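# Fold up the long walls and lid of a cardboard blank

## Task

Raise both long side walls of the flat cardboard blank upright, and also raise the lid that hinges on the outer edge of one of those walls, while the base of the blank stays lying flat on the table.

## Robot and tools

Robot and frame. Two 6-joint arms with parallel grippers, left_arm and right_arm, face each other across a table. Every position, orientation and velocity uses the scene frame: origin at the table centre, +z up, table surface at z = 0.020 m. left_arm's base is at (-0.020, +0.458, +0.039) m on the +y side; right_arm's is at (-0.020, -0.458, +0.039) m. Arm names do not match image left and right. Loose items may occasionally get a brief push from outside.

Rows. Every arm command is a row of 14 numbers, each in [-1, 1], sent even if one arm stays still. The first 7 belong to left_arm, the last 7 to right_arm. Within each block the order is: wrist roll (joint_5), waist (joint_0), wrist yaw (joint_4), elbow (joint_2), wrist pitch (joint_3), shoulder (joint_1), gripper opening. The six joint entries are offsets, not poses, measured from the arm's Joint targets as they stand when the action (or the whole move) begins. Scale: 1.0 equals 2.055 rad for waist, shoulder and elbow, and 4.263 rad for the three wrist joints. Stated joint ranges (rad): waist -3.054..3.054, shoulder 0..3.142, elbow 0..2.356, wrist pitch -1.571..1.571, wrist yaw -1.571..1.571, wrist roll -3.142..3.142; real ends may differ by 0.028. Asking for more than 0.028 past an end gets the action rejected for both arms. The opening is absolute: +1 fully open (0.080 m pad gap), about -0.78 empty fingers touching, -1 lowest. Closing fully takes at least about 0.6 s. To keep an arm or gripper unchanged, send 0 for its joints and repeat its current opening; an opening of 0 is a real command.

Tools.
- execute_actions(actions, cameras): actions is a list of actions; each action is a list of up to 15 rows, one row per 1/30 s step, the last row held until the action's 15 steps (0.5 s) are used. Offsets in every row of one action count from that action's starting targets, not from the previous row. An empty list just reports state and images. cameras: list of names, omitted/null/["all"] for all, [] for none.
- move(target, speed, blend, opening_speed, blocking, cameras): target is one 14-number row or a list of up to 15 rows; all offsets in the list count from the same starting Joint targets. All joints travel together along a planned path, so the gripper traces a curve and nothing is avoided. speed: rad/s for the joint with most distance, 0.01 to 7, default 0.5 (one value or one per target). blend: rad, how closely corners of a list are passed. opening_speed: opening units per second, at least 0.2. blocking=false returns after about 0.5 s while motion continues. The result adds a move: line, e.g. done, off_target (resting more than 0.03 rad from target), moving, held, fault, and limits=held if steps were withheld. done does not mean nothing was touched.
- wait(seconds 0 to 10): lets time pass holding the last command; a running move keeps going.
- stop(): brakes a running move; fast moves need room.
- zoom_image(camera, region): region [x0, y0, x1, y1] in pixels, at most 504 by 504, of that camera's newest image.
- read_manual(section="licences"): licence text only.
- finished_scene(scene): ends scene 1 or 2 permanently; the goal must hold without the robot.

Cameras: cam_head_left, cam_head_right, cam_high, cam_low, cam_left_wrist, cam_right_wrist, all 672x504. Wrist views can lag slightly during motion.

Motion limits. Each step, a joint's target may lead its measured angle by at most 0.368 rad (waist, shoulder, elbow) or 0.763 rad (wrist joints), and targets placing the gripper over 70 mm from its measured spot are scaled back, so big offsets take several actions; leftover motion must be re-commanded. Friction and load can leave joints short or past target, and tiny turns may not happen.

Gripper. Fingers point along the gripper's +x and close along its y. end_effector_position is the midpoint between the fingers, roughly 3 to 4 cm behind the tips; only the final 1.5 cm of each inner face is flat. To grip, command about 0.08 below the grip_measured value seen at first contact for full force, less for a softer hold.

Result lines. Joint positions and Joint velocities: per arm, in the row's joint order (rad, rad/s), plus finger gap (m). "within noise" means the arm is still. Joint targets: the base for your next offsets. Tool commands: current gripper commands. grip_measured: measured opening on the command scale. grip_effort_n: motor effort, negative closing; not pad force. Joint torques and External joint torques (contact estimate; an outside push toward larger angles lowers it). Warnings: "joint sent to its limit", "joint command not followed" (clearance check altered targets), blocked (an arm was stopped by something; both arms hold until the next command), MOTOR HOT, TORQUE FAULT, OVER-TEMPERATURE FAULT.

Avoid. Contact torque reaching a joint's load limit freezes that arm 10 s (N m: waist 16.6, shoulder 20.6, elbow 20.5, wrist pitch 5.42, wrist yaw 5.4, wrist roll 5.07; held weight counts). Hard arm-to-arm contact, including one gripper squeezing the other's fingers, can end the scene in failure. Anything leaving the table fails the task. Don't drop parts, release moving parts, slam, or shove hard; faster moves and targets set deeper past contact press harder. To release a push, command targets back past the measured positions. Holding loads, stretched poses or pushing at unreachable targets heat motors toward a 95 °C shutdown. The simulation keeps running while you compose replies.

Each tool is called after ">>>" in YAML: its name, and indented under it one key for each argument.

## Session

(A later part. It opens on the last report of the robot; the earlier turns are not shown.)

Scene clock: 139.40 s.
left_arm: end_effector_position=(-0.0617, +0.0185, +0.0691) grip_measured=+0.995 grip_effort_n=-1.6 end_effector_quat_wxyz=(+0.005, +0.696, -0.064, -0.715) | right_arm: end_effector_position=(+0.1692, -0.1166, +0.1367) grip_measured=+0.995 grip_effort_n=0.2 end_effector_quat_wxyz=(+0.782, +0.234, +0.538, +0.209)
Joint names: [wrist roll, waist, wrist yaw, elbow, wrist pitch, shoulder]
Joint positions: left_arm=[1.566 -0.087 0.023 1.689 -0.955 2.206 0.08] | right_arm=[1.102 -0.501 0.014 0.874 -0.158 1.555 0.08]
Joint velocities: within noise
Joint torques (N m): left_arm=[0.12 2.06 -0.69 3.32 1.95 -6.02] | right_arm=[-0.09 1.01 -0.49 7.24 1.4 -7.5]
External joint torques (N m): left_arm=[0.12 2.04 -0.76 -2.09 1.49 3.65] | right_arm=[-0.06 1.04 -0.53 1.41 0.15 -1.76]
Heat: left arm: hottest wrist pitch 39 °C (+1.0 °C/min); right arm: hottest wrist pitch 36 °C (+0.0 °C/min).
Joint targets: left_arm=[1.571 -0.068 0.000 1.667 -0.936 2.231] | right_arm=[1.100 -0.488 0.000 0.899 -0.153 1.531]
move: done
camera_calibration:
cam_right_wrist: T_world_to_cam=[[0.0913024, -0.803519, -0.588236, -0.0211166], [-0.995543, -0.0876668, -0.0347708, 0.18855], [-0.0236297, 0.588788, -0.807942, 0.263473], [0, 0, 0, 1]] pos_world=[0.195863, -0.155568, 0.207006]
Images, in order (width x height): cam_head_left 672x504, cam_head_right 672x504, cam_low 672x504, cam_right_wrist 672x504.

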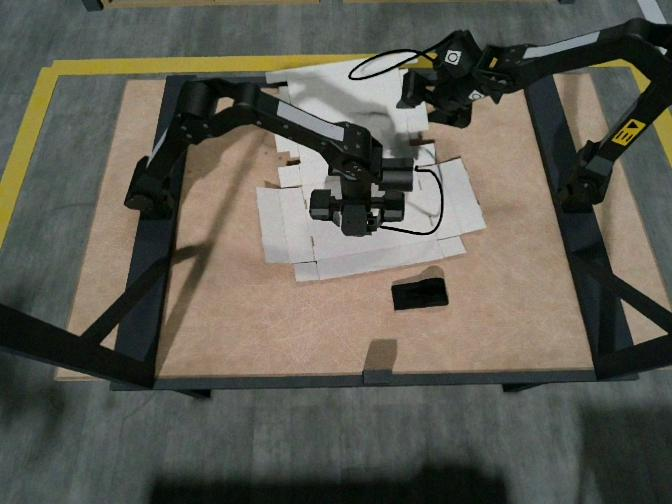

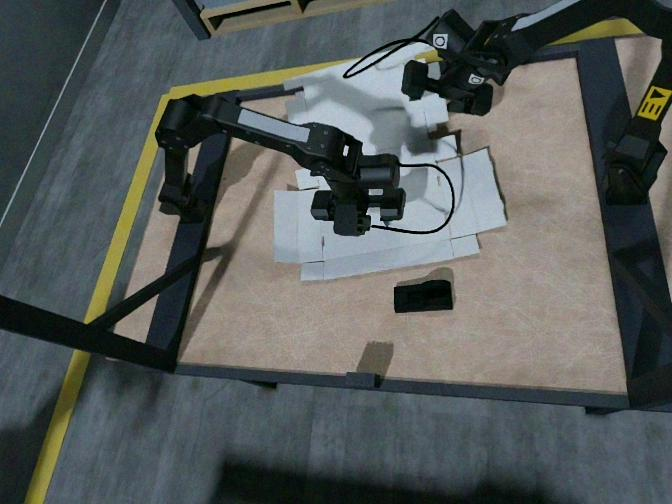

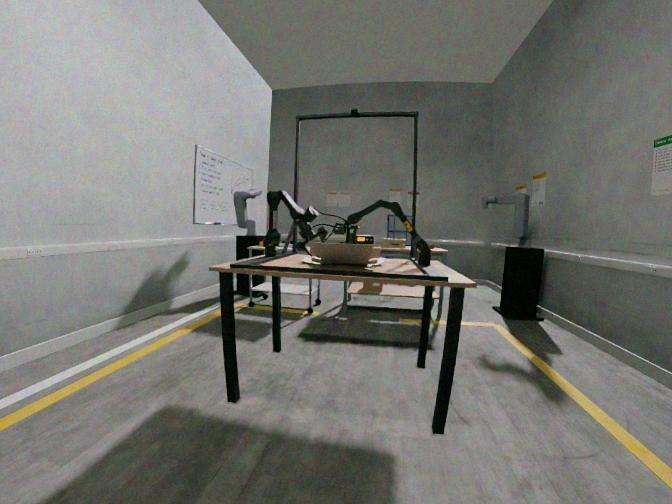

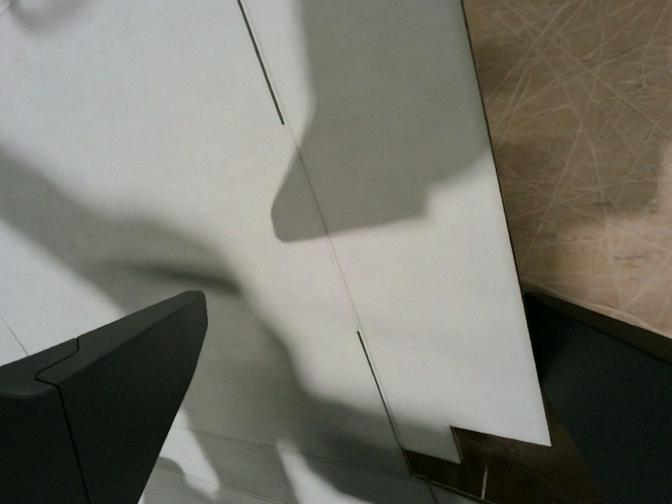

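>>> move:
  target:
    - [0,0,0,0,0,0,1,-0.0704,0.0316,0,0.0511,-0.0514,-0.0553,1]
  speed: 0.25
  cameras: ["cam_head_left","cam_head_right","cam_low","cam_right_wrist"]

>>> zoom_image:
  camera: "cam_low"
  region: [270, 205, 430, 285]

Scene clock: 147.77 s.
left_arm: end_effector_position=(-0.0590, +0.0181, +0.0710) grip_measured=+0.995 grip_effort_n=-1.6 end_effector_quat_wxyz=(+0.008, +0.697, -0.064, -0.714) | right_arm: end_effector_position=(+0.1393, -0.1164, +0.1838) grip_measured=+0.995 grip_effort_n=-0.2 end_effector_quat_wxyz=(+0.796, +0.096, +0.509, +0.313)
Joint names: [wrist roll, waist, wrist yaw, elbow, wrist pitch, shoulder]
Joint positions: left_arm=[1.566 -0.082 0.019 1.689 -0.955 2.201 0.08] | right_arm=[0.803 -0.433 0.009 0.975 -0.38 1.443 0.08]
Joint velocities: within noise
Joint torques (N m): left_arm=[0.15 1.55 -0.56 3.33 2.02 -5.51] | right_arm=[-0.13 0.79 -0.35 8.07 1.6 -7.24]
External joint torques (N m): left_arm=[0.15 1.63 -0.63 -2.14 1.56 4.28] | right_arm=[-0.11 0.83 -0.38 1.86 0.34 -1.94]
Heat: left arm: hottest wrist pitch 39 °C (+0.0 °C/min); right arm: hottest wrist pitch 37 °C (+1.0 °C/min).
Joint targets: left_arm=[1.571 -0.068 0.000 1.667 -0.937 2.231] | right_arm=[0.800 -0.423 0.000 1.004 -0.372 1.417]
move: done
camera_calibration:
cam_right_wrist: T_world_to_cam=[[0.416323, -0.781079, -0.465394, -0.0557572], [-0.908275, -0.38057, -0.173789, 0.139691], [-0.0413718, 0.495058, -0.867874, 0.303315], [0, 0, 0, 1]] pos_world=[0.162639, -0.140547, 0.261567]
Images, in order (width x height): cam_head_left 672x504, cam_head_right 672x504, cam_low 672x504, cam_right_wrist 672x504.

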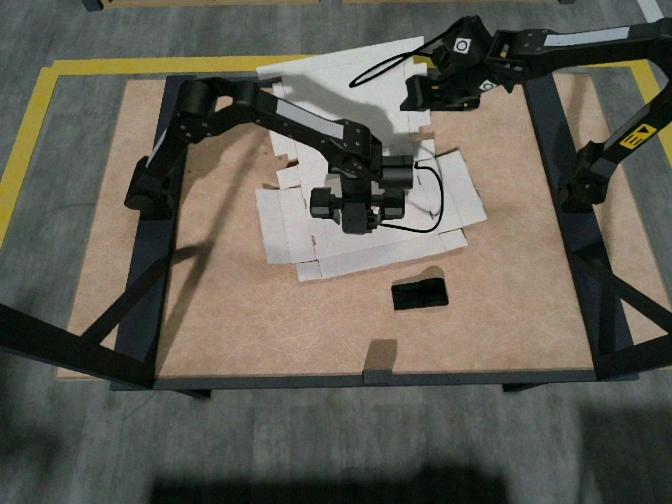

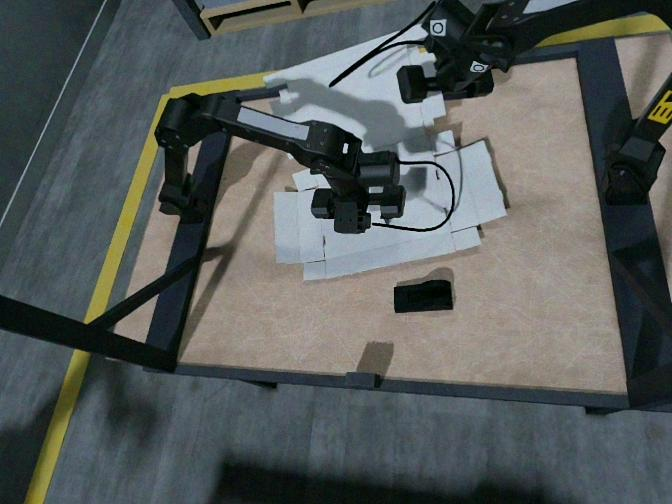

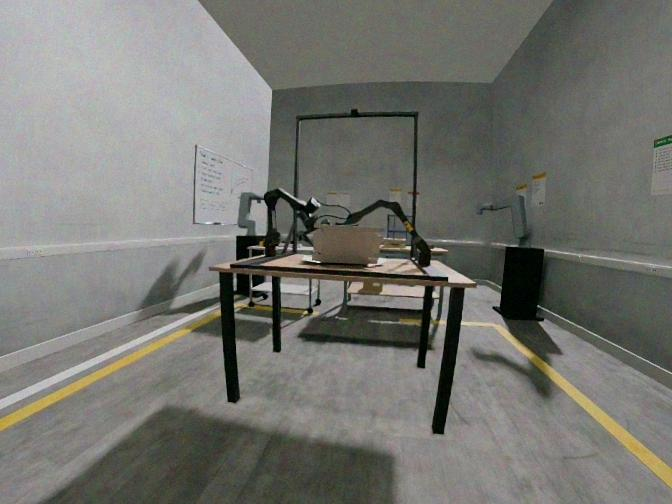

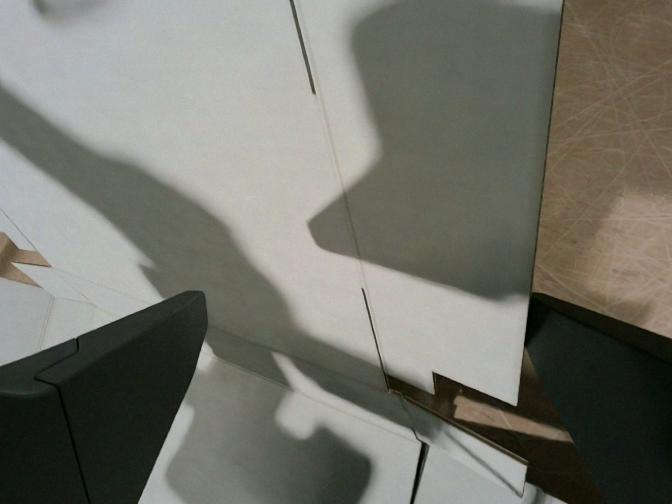

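Scaled by 3.150 from the camera's 672x504 image, which has a finer 960x720 frame.

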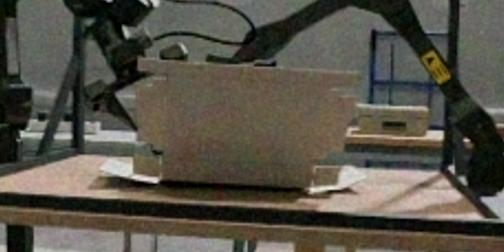

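>>> move:
  target:
    - [0,0,0,0,0,0,1,-0.0821,0.0618,0,-0.0127,-0.016,-0.0457,1]
  speed: 0.25
  cameras: ["cam_head_left","cam_head_right","cam_low","cam_right_wrist"]

>>> zoom_image:
  camera: "cam_low"
  region: [270, 205, 430, 285]

Scene clock: 156.63 s.
left_arm: end_effector_position=(-0.0572, +0.0188, +0.0733) grip_measured=+0.995 grip_effort_n=-1.6 end_effector_quat_wxyz=(+0.010, +0.699, -0.063, -0.712) | right_arm: end_effector_position=(+0.0940, -0.1172, +0.2063) grip_measured=+0.995 grip_effort_n=0.7 end_effector_quat_wxyz=(+0.781, -0.064, +0.433, +0.445)
Joint names: [wrist roll, waist, wrist yaw, elbow, wrist pitch, shoulder]
Joint positions: left_arm=[1.566 -0.079 0.015 1.689 -0.961 2.196 0.08] | right_arm=[0.454 -0.315 0.019 0.972 -0.453 1.345 0.08]
Joint velocities: within noise
Joint torques (N m): left_arm=[0.09 1.24 -0.48 3.35 2.41 -4.94] | right_arm=[-0.11 1.59 -0.73 5.87 1.89 -6.29]
External joint torques (N m): left_arm=[0.1 1.25 -0.54 -2.07 1.96 4.75] | right_arm=[-0.1 1.57 -0.75 -0.36 0.62 -1.65]
Heat: left arm: hottest wrist pitch 39 °C (+0.0 °C/min); right arm: hottest elbow 38 °C (+5.0 °C/min).
Joint targets: left_arm=[1.571 -0.068 -0.001 1.667 -0.936 2.231] | right_arm=[0.450 -0.296 0.000 0.977 -0.440 1.323]
move: off_target (left_arm); left_arm: the shoulder is farthest, 0.035 rad from its target
camera_calibration:
cam_right_wrist: T_world_to_cam=[[0.76082, -0.586982, -0.276774, -0.0756362], [-0.648946, -0.691217, -0.317944, 0.0711993], [-0.00468403, 0.42151, -0.906812, 0.317321], [0, 0, 0, 1]] pos_world=[0.105236, -0.128937, 0.289454]
Images, in order (width x height): cam_head_left 672x504, cam_head_right 672x504, cam_low 672x504, cam_right_wrist 672x504.

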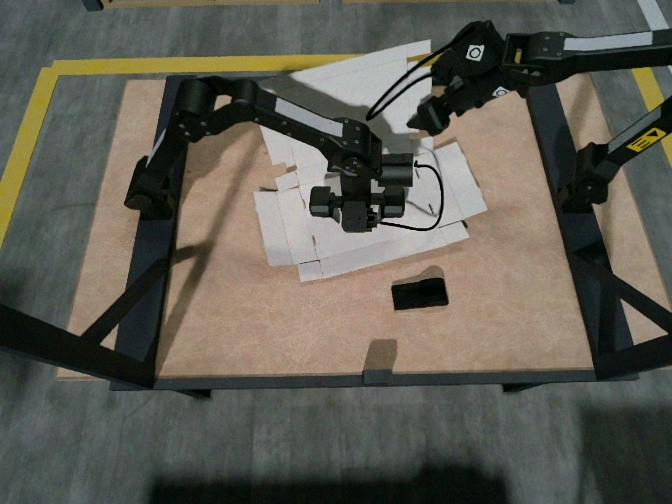

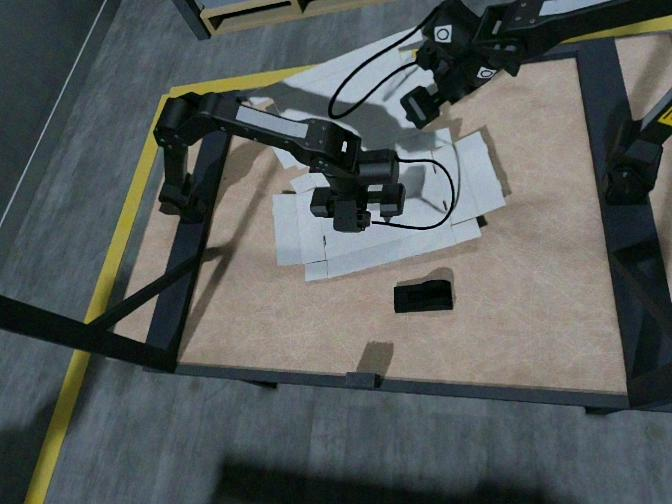

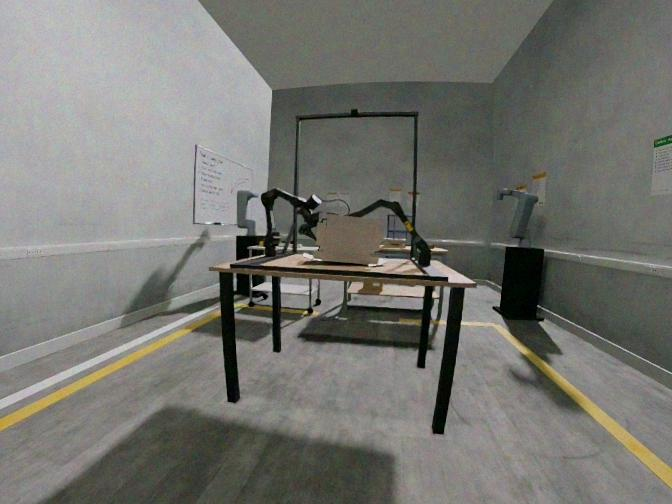

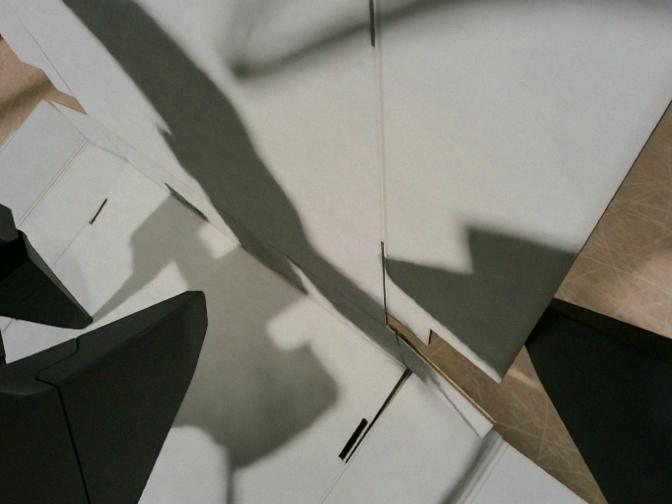

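Scaled by 3.150 from the camera's 672x504 image, which has a finer 960x720 frame.

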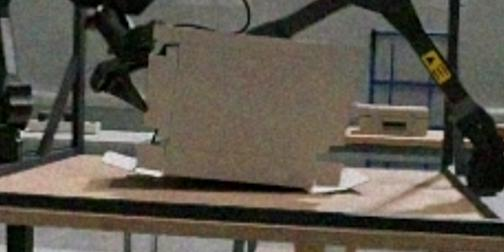

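>>> move:
  target:
    - [0,0,0,0,0,0.0146,1,0,0,0,0,0,0,1]
    - [0,0,0,0,0,0.0146,1,-0.0821,0.0915,0,-0.073,0.011,-0.050,1]
  speed: [0.1,0.2]
  cameras: ["cam_head_left","cam_head_right","cam_low","cam_right_wrist"]

>>> zoom_image:
  camera: "cam_low"
  region: [270, 205, 430, 285]

Scene clock: 164.37 s.
left_arm: end_effector_position=(-0.0570, +0.0172, +0.0676) grip_measured=+0.995 grip_effort_n=-1.6 end_effector_quat_wxyz=(+0.009, +0.699, -0.062, -0.713) | right_arm: end_effector_position=(+0.0265, -0.1286, +0.1936) grip_measured=+0.995 grip_effort_n=-0.2 end_effector_quat_wxyz=(+0.711, -0.226, +0.322, +0.582)
Joint names: [wrist roll, waist, wrist yaw, elbow, wrist pitch, shoulder]
Joint positions: left_arm=[1.567 -0.079 0.015 1.69 -0.95 2.21 0.08] | right_arm=[0.104 -0.129 0.026 0.829 -0.404 1.231 0.08]
Joint velocities: within noise
Joint torques (N m): left_arm=[0.18 1.09 -0.48 3.1 1.66 -3.35] | right_arm=[-0.1 1.6 -0.99 5.2 1.78 -4.42]
External joint torques (N m): left_arm=[0.18 1.22 -0.55 -2.28 1.22 6.34] | right_arm=[-0.1 1.61 -1.01 -1.14 0.46 -0.45]
Heat: left arm: hottest wrist pitch 40 °C (+1.0 °C/min); right arm: hottest wrist pitch 39 °C (+4.0 °C/min).
Joint targets: left_arm=[1.571 -0.068 -0.001 1.667 -0.937 2.261] | right_arm=[0.100 -0.108 0.000 0.828 -0.393 1.221]
move: off_target (left_arm); left_arm: the shoulder is farthest, 0.051 rad from its target
camera_calibration:
cam_right_wrist: T_world_to_cam=[[0.97737, -0.206901, -0.0440382, -0.036329], [-0.207524, -0.897476, -0.389192, -0.0090494], [0.0410009, 0.389523, -0.920103, 0.307586], [0, 0, 0, 1]] pos_world=[0.0210176, -0.13545, 0.277889]
Images, in order (width x height): cam_head_left 672x504, cam_head_right 672x504, cam_low 672x504, cam_right_wrist 672x504.

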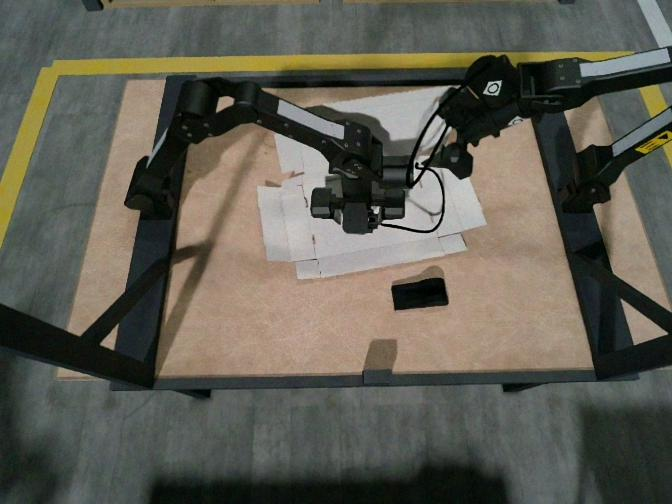

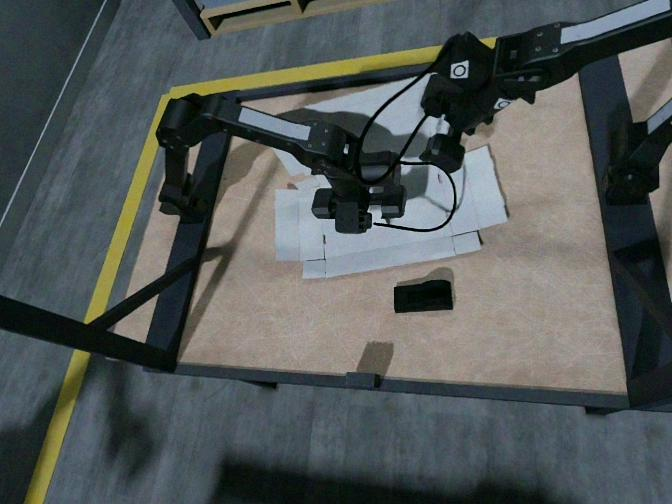

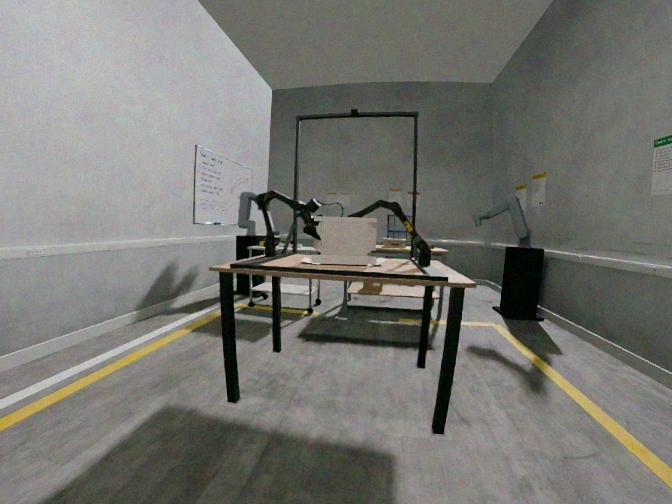

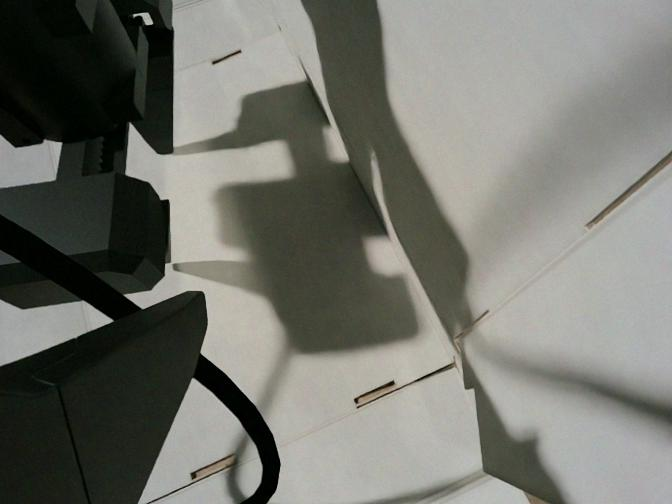

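Scaled by 3.150 from the camera's 672x504 image, which has a finer 960x720 frame.

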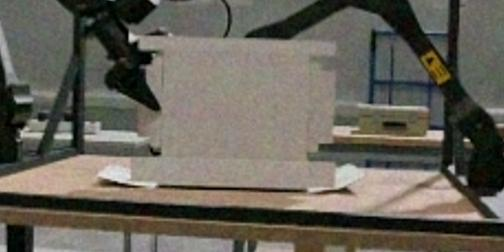

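>>> move:
  target:
    - [0,0,0,0,0,0,1,-0.0235,0.0333,0,-0.0667,0.0066,-0.0535,1]
  speed: 0.15
  cameras: ["cam_head_left","cam_head_right","cam_low","cam_right_wrist"]

>>> zoom_image:
  camera: "cam_head_left"
  region: [230, 30, 520, 300]

Scene clock: 175.57 s.
left_arm: end_effector_position=(-0.0562, +0.0175, +0.0676) grip_measured=+0.995 grip_effort_n=-1.6 end_effector_quat_wxyz=(+0.008, +0.700, -0.061, -0.712) | right_arm: end_effector_position=(-0.0003, -0.1496, +0.1854) grip_measured=+0.995 grip_effort_n=0.7 end_effector_quat_wxyz=(+0.679, -0.262, +0.270, +0.630)
Joint names: [wrist roll, waist, wrist yaw, elbow, wrist pitch, shoulder]
Joint positions: left_arm=[1.568 -0.078 0.012 1.69 -0.952 2.21 0.08] | right_arm=[-0.001 -0.053 0.022 0.706 -0.364 1.113 0.08]
Joint velocities: within noise
Joint torques (N m): left_arm=[0.1 1.24 -0.39 3.23 1.78 -3.21] | right_arm=[0.03 1.03 -0.85 3.7 1.08 -2.91]
External joint torques (N m): left_arm=[0.1 1.17 -0.44 -2.18 1.33 6.55] | right_arm=[0.03 1.05 -0.86 -2.65 -0.28 0.26]
Heat: left arm: hottest wrist pitch 40 °C (+1.0 °C/min); right arm: hottest wrist pitch 41 °C (+6.0 °C/min).
Joint targets: left_arm=[1.571 -0.068 -0.001 1.667 -0.936 2.261] | right_arm=[0.000 -0.040 0.000 0.691 -0.365 1.111]
move: off_target (left_arm); left_arm: the shoulder is farthest, 0.051 rad from its target
camera_calibration:
cam_right_wrist: T_world_to_cam=[[0.998128, -0.0553458, 0.0260292, -0.00522121], [-0.0392621, -0.906139, -0.421155, -0.0319388], [0.0468952, 0.419344, -0.906615, 0.311308], [0, 0, 0, 1]] pos_world=[-0.0106414, -0.159775, 0.268921]
Images, in order (width x height): cam_head_left 672x504, cam_head_right 672x504, cam_low 672x504, cam_right_wrist 672x504.

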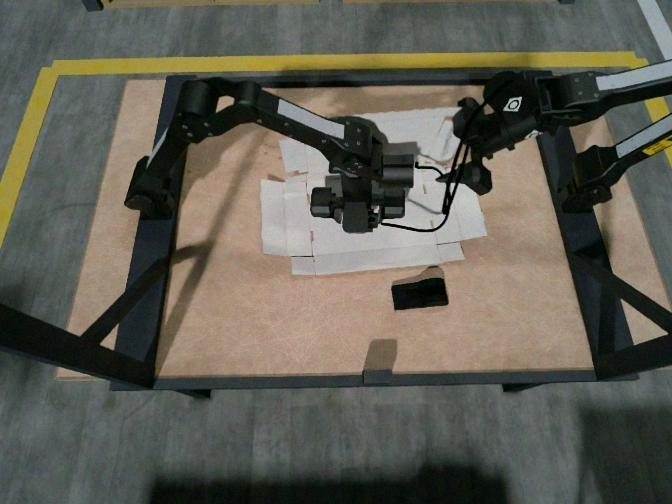

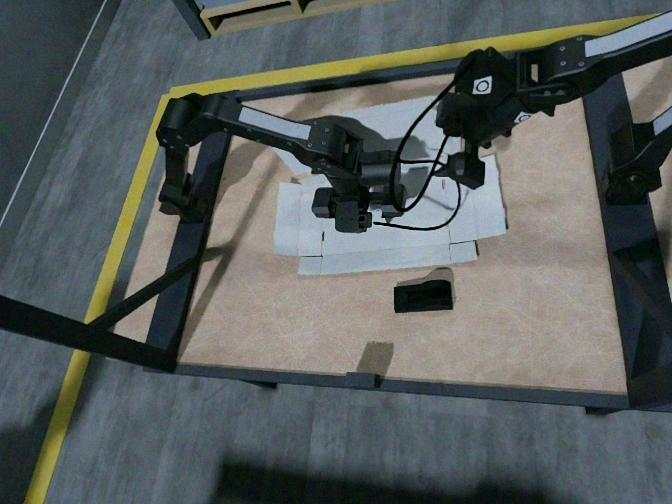

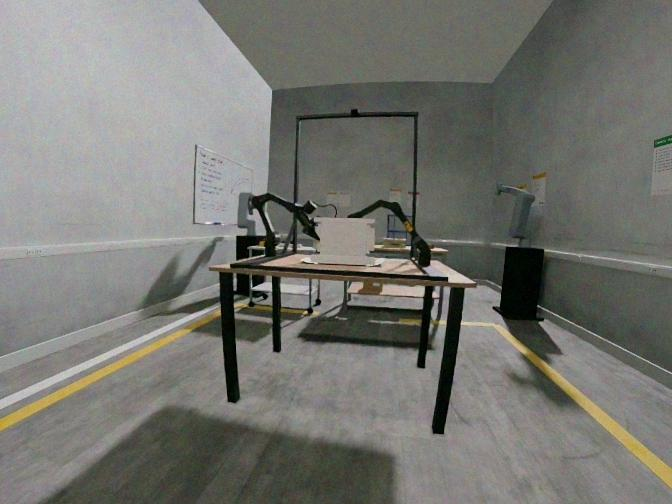

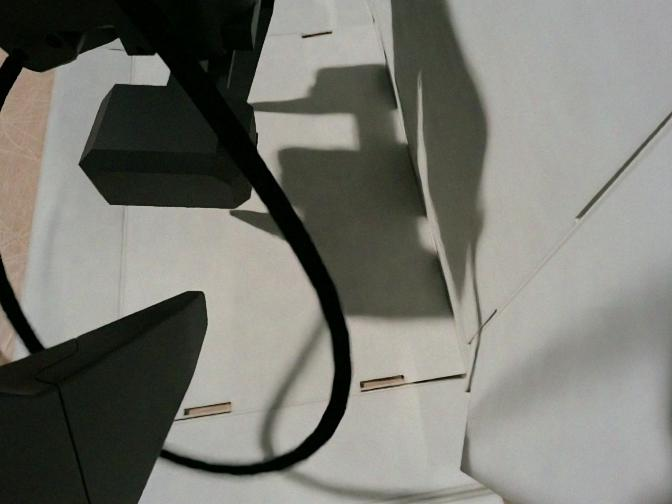

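Scaled by 1.738 from the camera's 672x504 image, which has a finer 960x720 frame.

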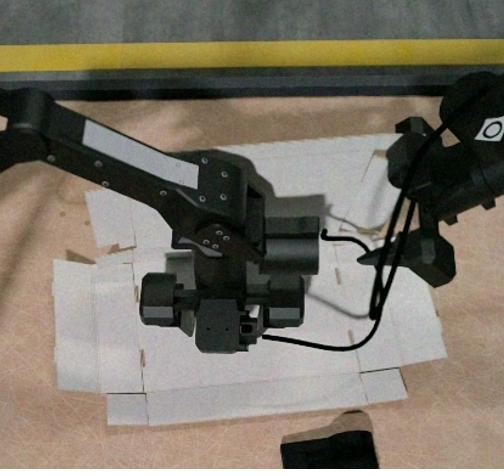

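>>> move:
  target:
    - [0,0,0,0,0,0,1,0.0235,-0.0333,0,0.0667,-0.0066,0.0535,1]
    - [0,0,0,0,0,0,1,0.07,-0.1,0,0.10,-0.015,0.08,1]
  speed: 0.3
  cameras: ["cam_head_left","cam_head_right","cam_low","cam_right_wrist"]

>>> zoom_image:
  camera: "cam_head_left"
  region: [230, 30, 520, 300]

>>> zoom_image:
  camera: "cam_low"
  region: [270, 205, 430, 285]

Scene clock: 184.30 s.
left_arm: end_effector_position=(-0.0536, +0.0171, +0.0676) grip_measured=+0.995 grip_effort_n=-1.6 end_effector_quat_wxyz=(+0.010, +0.702, -0.060, -0.710) | right_arm: end_effector_position=(+0.0603, -0.1273, +0.1979) grip_measured=+0.995 grip_effort_n=0.2 end_effector_quat_wxyz=(+0.749, -0.138, +0.392, +0.516)
Joint names: [wrist roll, waist, wrist yaw, elbow, wrist pitch, shoulder]
Joint positions: left_arm=[1.568 -0.073 0.008 1.69 -0.951 2.21 0.08] | right_arm=[0.292 -0.239 -0.002 0.879 -0.43 1.268 0.08]
Joint velocities: within noise
Joint torques (N m): left_arm=[0.09 0.36 -0.21 3.1 1.73 -3.43] | right_arm=[0.2 -0.49 0.07 6.97 1.16 -2.93]
External joint torques (N m): left_arm=[0.09 0.48 -0.27 -2.24 1.31 6.24] | right_arm=[0.2 -0.5 0.06 0.61 -0.15 1.28]
Heat: left arm: hottest wrist pitch 40 °C (+1.0 °C/min); right arm: hottest wrist pitch 39 °C (+3.0 °C/min).
Joint targets: left_arm=[1.571 -0.068 0.000 1.667 -0.936 2.261] | right_arm=[0.298 -0.245 0.000 0.896 -0.429 1.275]
move: off_target (left_arm); left_arm: the shoulder is farthest, 0.051 rad from its target
camera_calibration:
cam_right_wrist: T_world_to_cam=[[0.888403, -0.418546, -0.188573, -0.0619509], [-0.459029, -0.815073, -0.35348, 0.019457], [-0.00575359, 0.400593, -0.916238, 0.313065], [0, 0, 0, 1]] pos_world=[0.0657699, -0.135482, 0.282037]
Images, in order (width x height): cam_head_left 672x504, cam_head_right 672x504, cam_low 672x504, cam_right_wrist 672x504.

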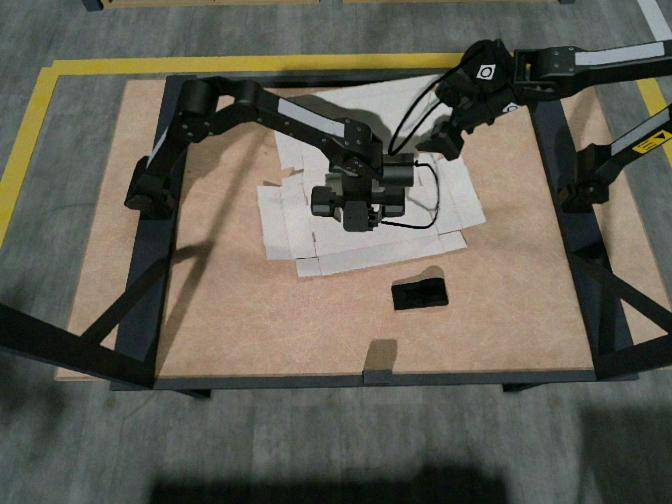

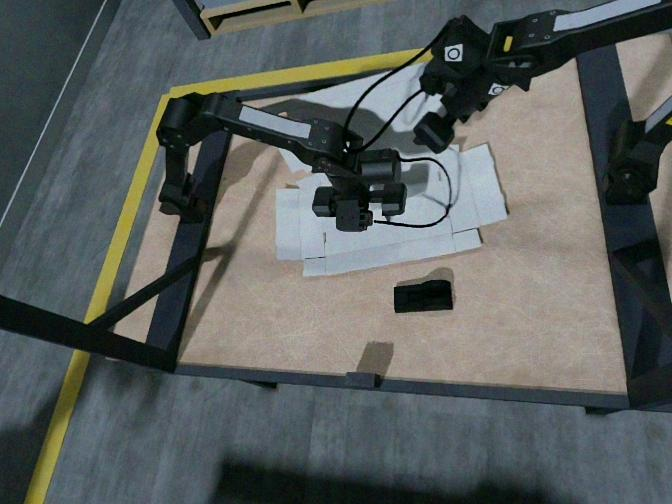

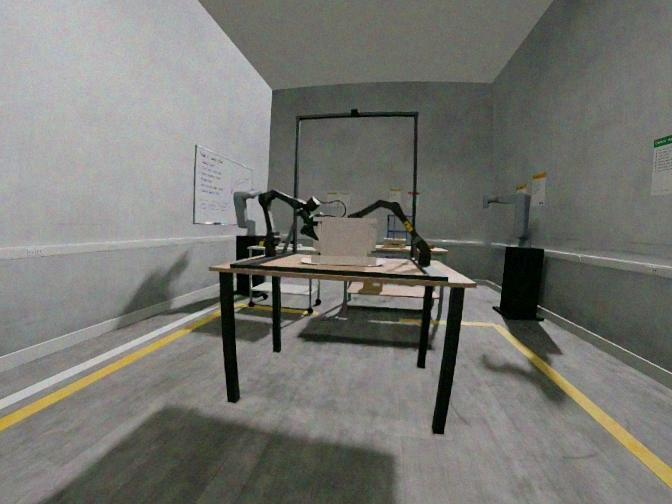

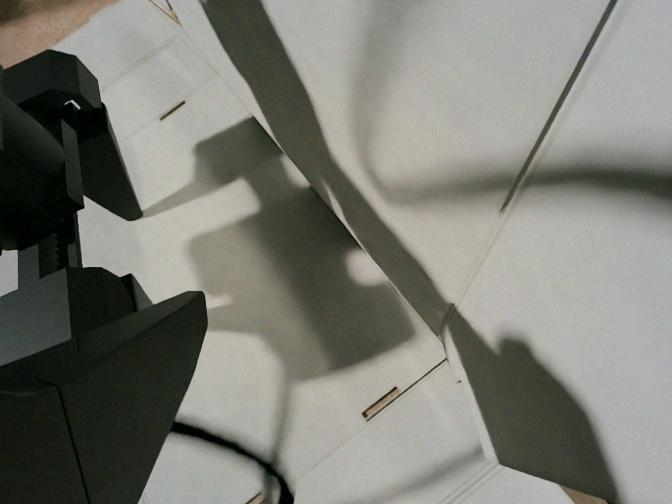

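Scaled by 1.738 from the camera's 672x504 image, which has a finer 960x720 frame.

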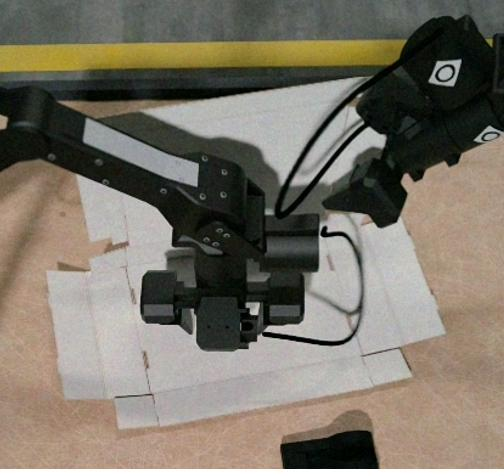

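Scaled by 3.150 from the camera's 672x504 image, which has a finer 960x720 frame.

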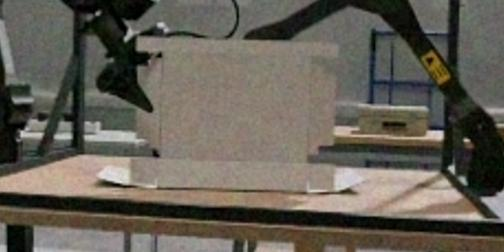

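>>> move:
  target:
    - [0,0,0,0,0,0,1,0.08,-0.09,0,0.045,0.0,0.04,1]
  speed: 0.3
  cameras: ["cam_head_left","cam_low","cam_right_wrist"]

>>> zoom_image:
  camera: "cam_low"
  region: [270, 205, 430, 285]

Scene clock: 188.80 s.
left_arm: end_effector_position=(-0.0535, +0.0165, +0.0677) grip_measured=+0.995 grip_effort_n=-1.6 end_effector_quat_wxyz=(+0.011, +0.702, -0.061, -0.710) | right_arm: end_effector_position=(+0.1274, -0.1266, +0.2063) grip_measured=+0.995 grip_effort_n=0.2 end_effector_quat_wxyz=(+0.798, +0.036, +0.472, +0.373)
Joint names: [wrist roll, waist, wrist yaw, elbow, wrist pitch, shoulder]
Joint positions: left_arm=[1.568 -0.073 0.007 1.69 -0.948 2.21 0.08] | right_arm=[0.633 -0.421 -0.004 0.97 -0.432 1.351 0.08]
Joint velocities: within noise
Joint torques (N m): left_arm=[0.11 0.33 -0.21 3.15 1.54 -3.47] | right_arm=[0.13 -0.88 0.19 7.15 1.26 -3.53]
External joint torques (N m): left_arm=[0.12 0.33 -0.27 -2.3 1.08 6.36] | right_arm=[0.15 -0.9 0.17 0.77 -0.06 1.29]
Heat: left arm: hottest wrist pitch 40 °C (+1.0 °C/min); right arm: hottest wrist pitch 39 °C (+3.0 °C/min).
Joint targets: left_arm=[1.571 -0.068 -0.001 1.667 -0.936 2.261] | right_arm=[0.639 -0.430 0.000 0.988 -0.429 1.357]
move: off_target (left_arm); left_arm: the shoulder is farthest, 0.051 rad from its target
camera_calibration:
cam_right_wrist: T_world_to_cam=[[0.574484, -0.713054, -0.401897, -0.0729716], [-0.818333, -0.510744, -0.263576, 0.119539], [-0.0173231, 0.480306, -0.87693, 0.324378], [0, 0, 0, 1]] pos_world=[0.145363, -0.146779, 0.286637]
Images, in order (width x height): cam_head_left 672x504, cam_low 672x504, cam_right_wrist 672x504.

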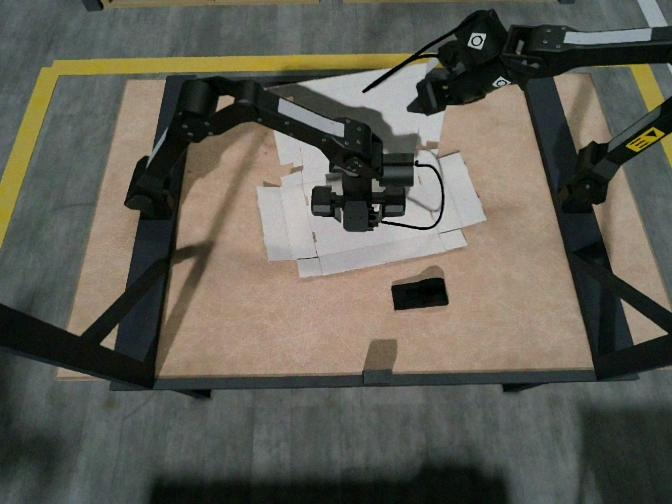

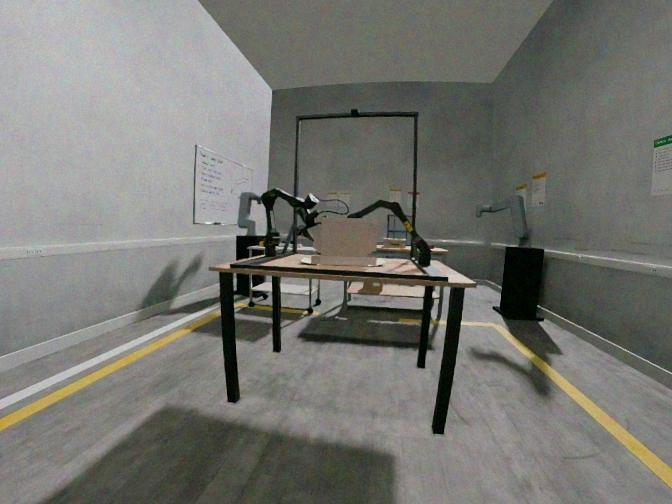

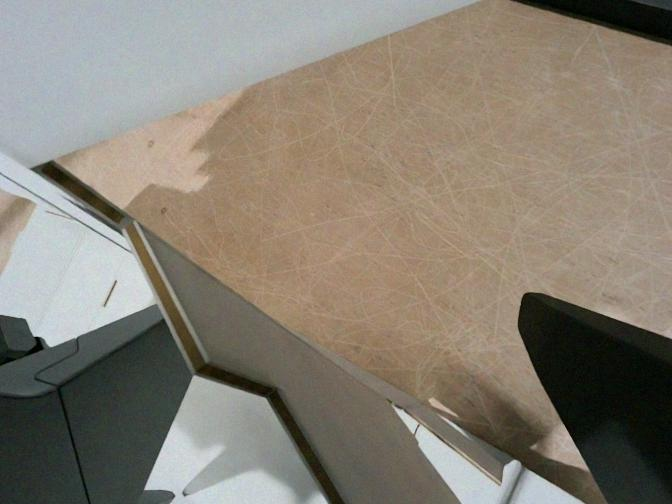

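Scaled by 3.150 from the camera's 672x504 image, which has a finer 960x720 frame.

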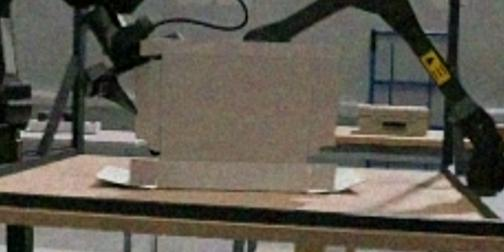

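>>> move:
  target:
    - [0,0,0,0.0487,-0.0333,-0.035,1,0,0,0,0,0,0,1]
    - [0,-0.0496,0,0.0487,-0.0333,-0.035,1,0,0,0,0,0,0,1]
    - [0,-0.0496,0,0,0,-0.008,1,0,0,0,0,0,0,1]
  speed: [0.3,0.3,0.15]
  cameras: ["cam_head_left","cam_head_right","cam_low","cam_right_wrist","cam_left_wrist"]

Scene clock: 199.90 s.
left_arm: end_effector_position=(-0.0941, +0.0241, +0.0679) grip_measured=+0.995 grip_effort_n=-1.6 end_effector_quat_wxyz=(-0.028, +0.701, -0.091, -0.707) | right_arm: end_effector_position=(+0.1302, -0.1273, +0.2074) grip_measured=+0.995 grip_effort_n=-0.2 end_effector_quat_wxyz=(+0.800, +0.039, +0.470, +0.369)
Joint names: [wrist roll, waist, wrist yaw, elbow, wrist pitch, shoulder]
Joint positions: left_arm=[1.57 -0.17 0 1.693 -0.963 2.211 0.08] | right_arm=[0.635 -0.427 -0.001 0.973 -0.432 1.351 0.08]
Joint velocities: within noise
Joint torques (N m): left_arm=[0.04 -0.17 0.02 3.03 2.53 -5] | right_arm=[0.13 -0.31 0.07 6.91 1.27 -3.54]
External joint torques (N m): left_arm=[0.05 -0.16 -0.03 -2.33 2.12 4.73] | right_arm=[0.15 -0.32 0.05 0.59 -0.04 1.22]
Heat: left arm: hottest wrist pitch 40 °C (+1.0 °C/min); right arm: hottest wrist pitch 38 °C (+2.0 °C/min).
Joint targets: left_arm=[1.571 -0.170 0.000 1.667 -0.936 2.244] | right_arm=[0.639 -0.430 0.000 0.989 -0.429 1.357]
move: off_target (left_arm); left_arm: the shoulder is farthest, 0.034 rad from its target
camera_calibration:
cam_left_wrist: T_world_to_cam=[[0.179854, 0.980105, -0.0839472, 0.00648969], [0.920898, -0.137756, 0.364652, 0.0885987], [0.345832, -0.142891, -0.927352, 0.175791], [0, 0, 0, 1]] pos_world=[-0.143552, 0.0309634, 0.131258]
cam_right_wrist: T_world_to_cam=[[0.56808, -0.717968, -0.402252, -0.0742915], [-0.822902, -0.501988, -0.266159, 0.123981], [-0.0108319, 0.482213, -0.875987, 0.324913], [0, 0, 0, 1]] pos_world=[0.147747, -0.147779, 0.287734]
Images, in order (width x height): cam_head_left 672x504, cam_head_right 672x504, cam_low 672x504, cam_left_wrist 672x504, cam_right_wrist 672x504.

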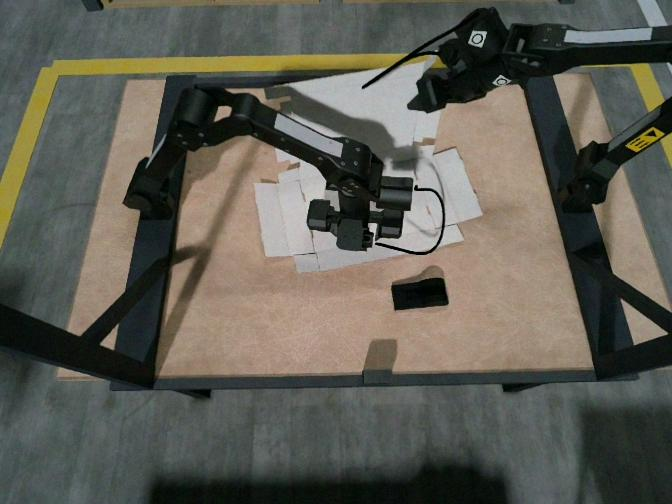

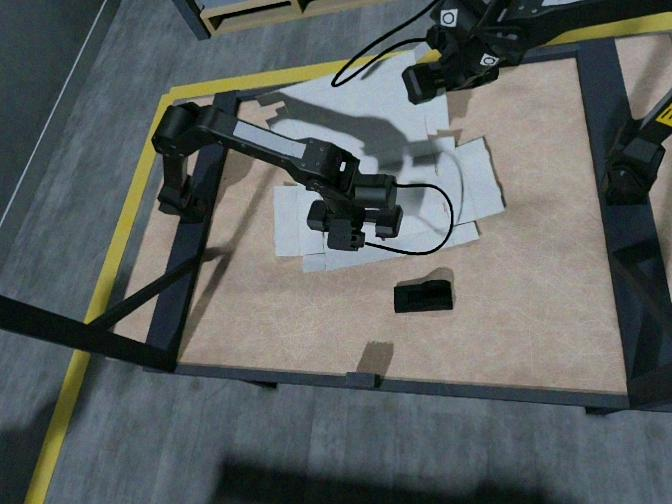

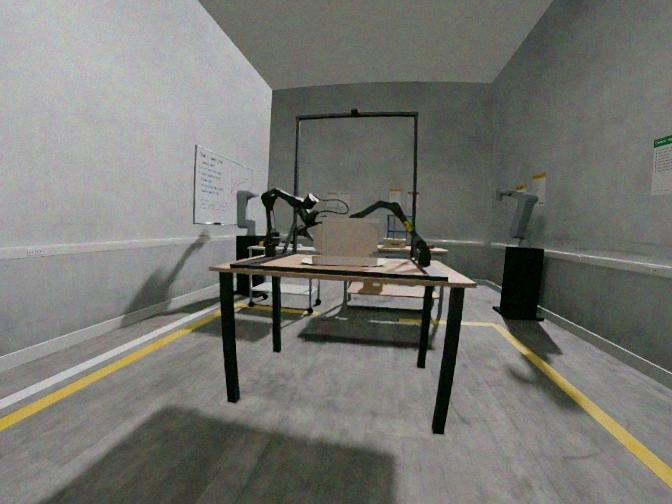

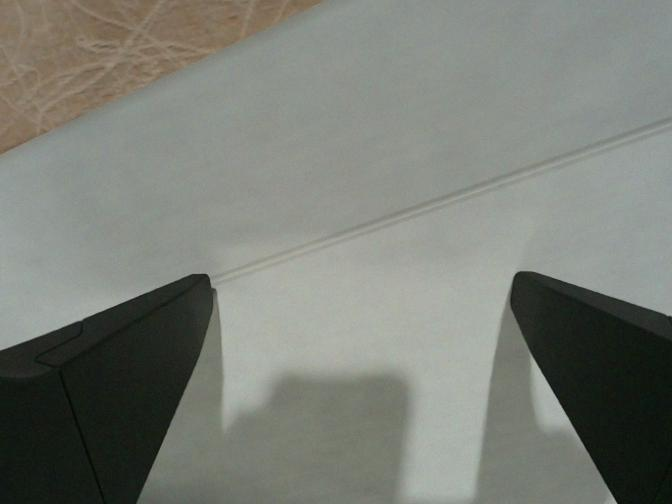

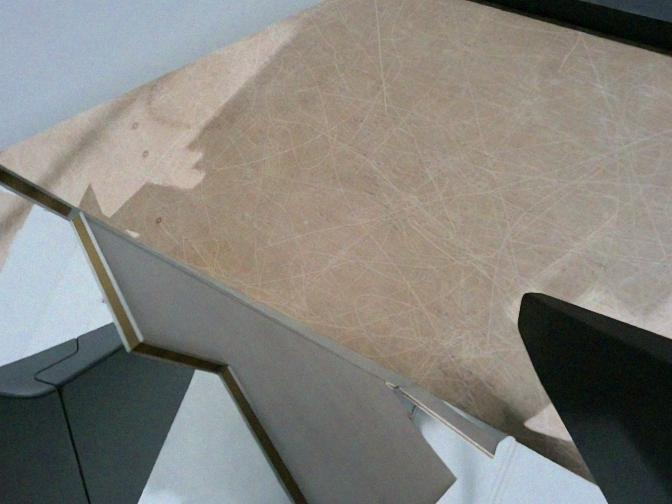

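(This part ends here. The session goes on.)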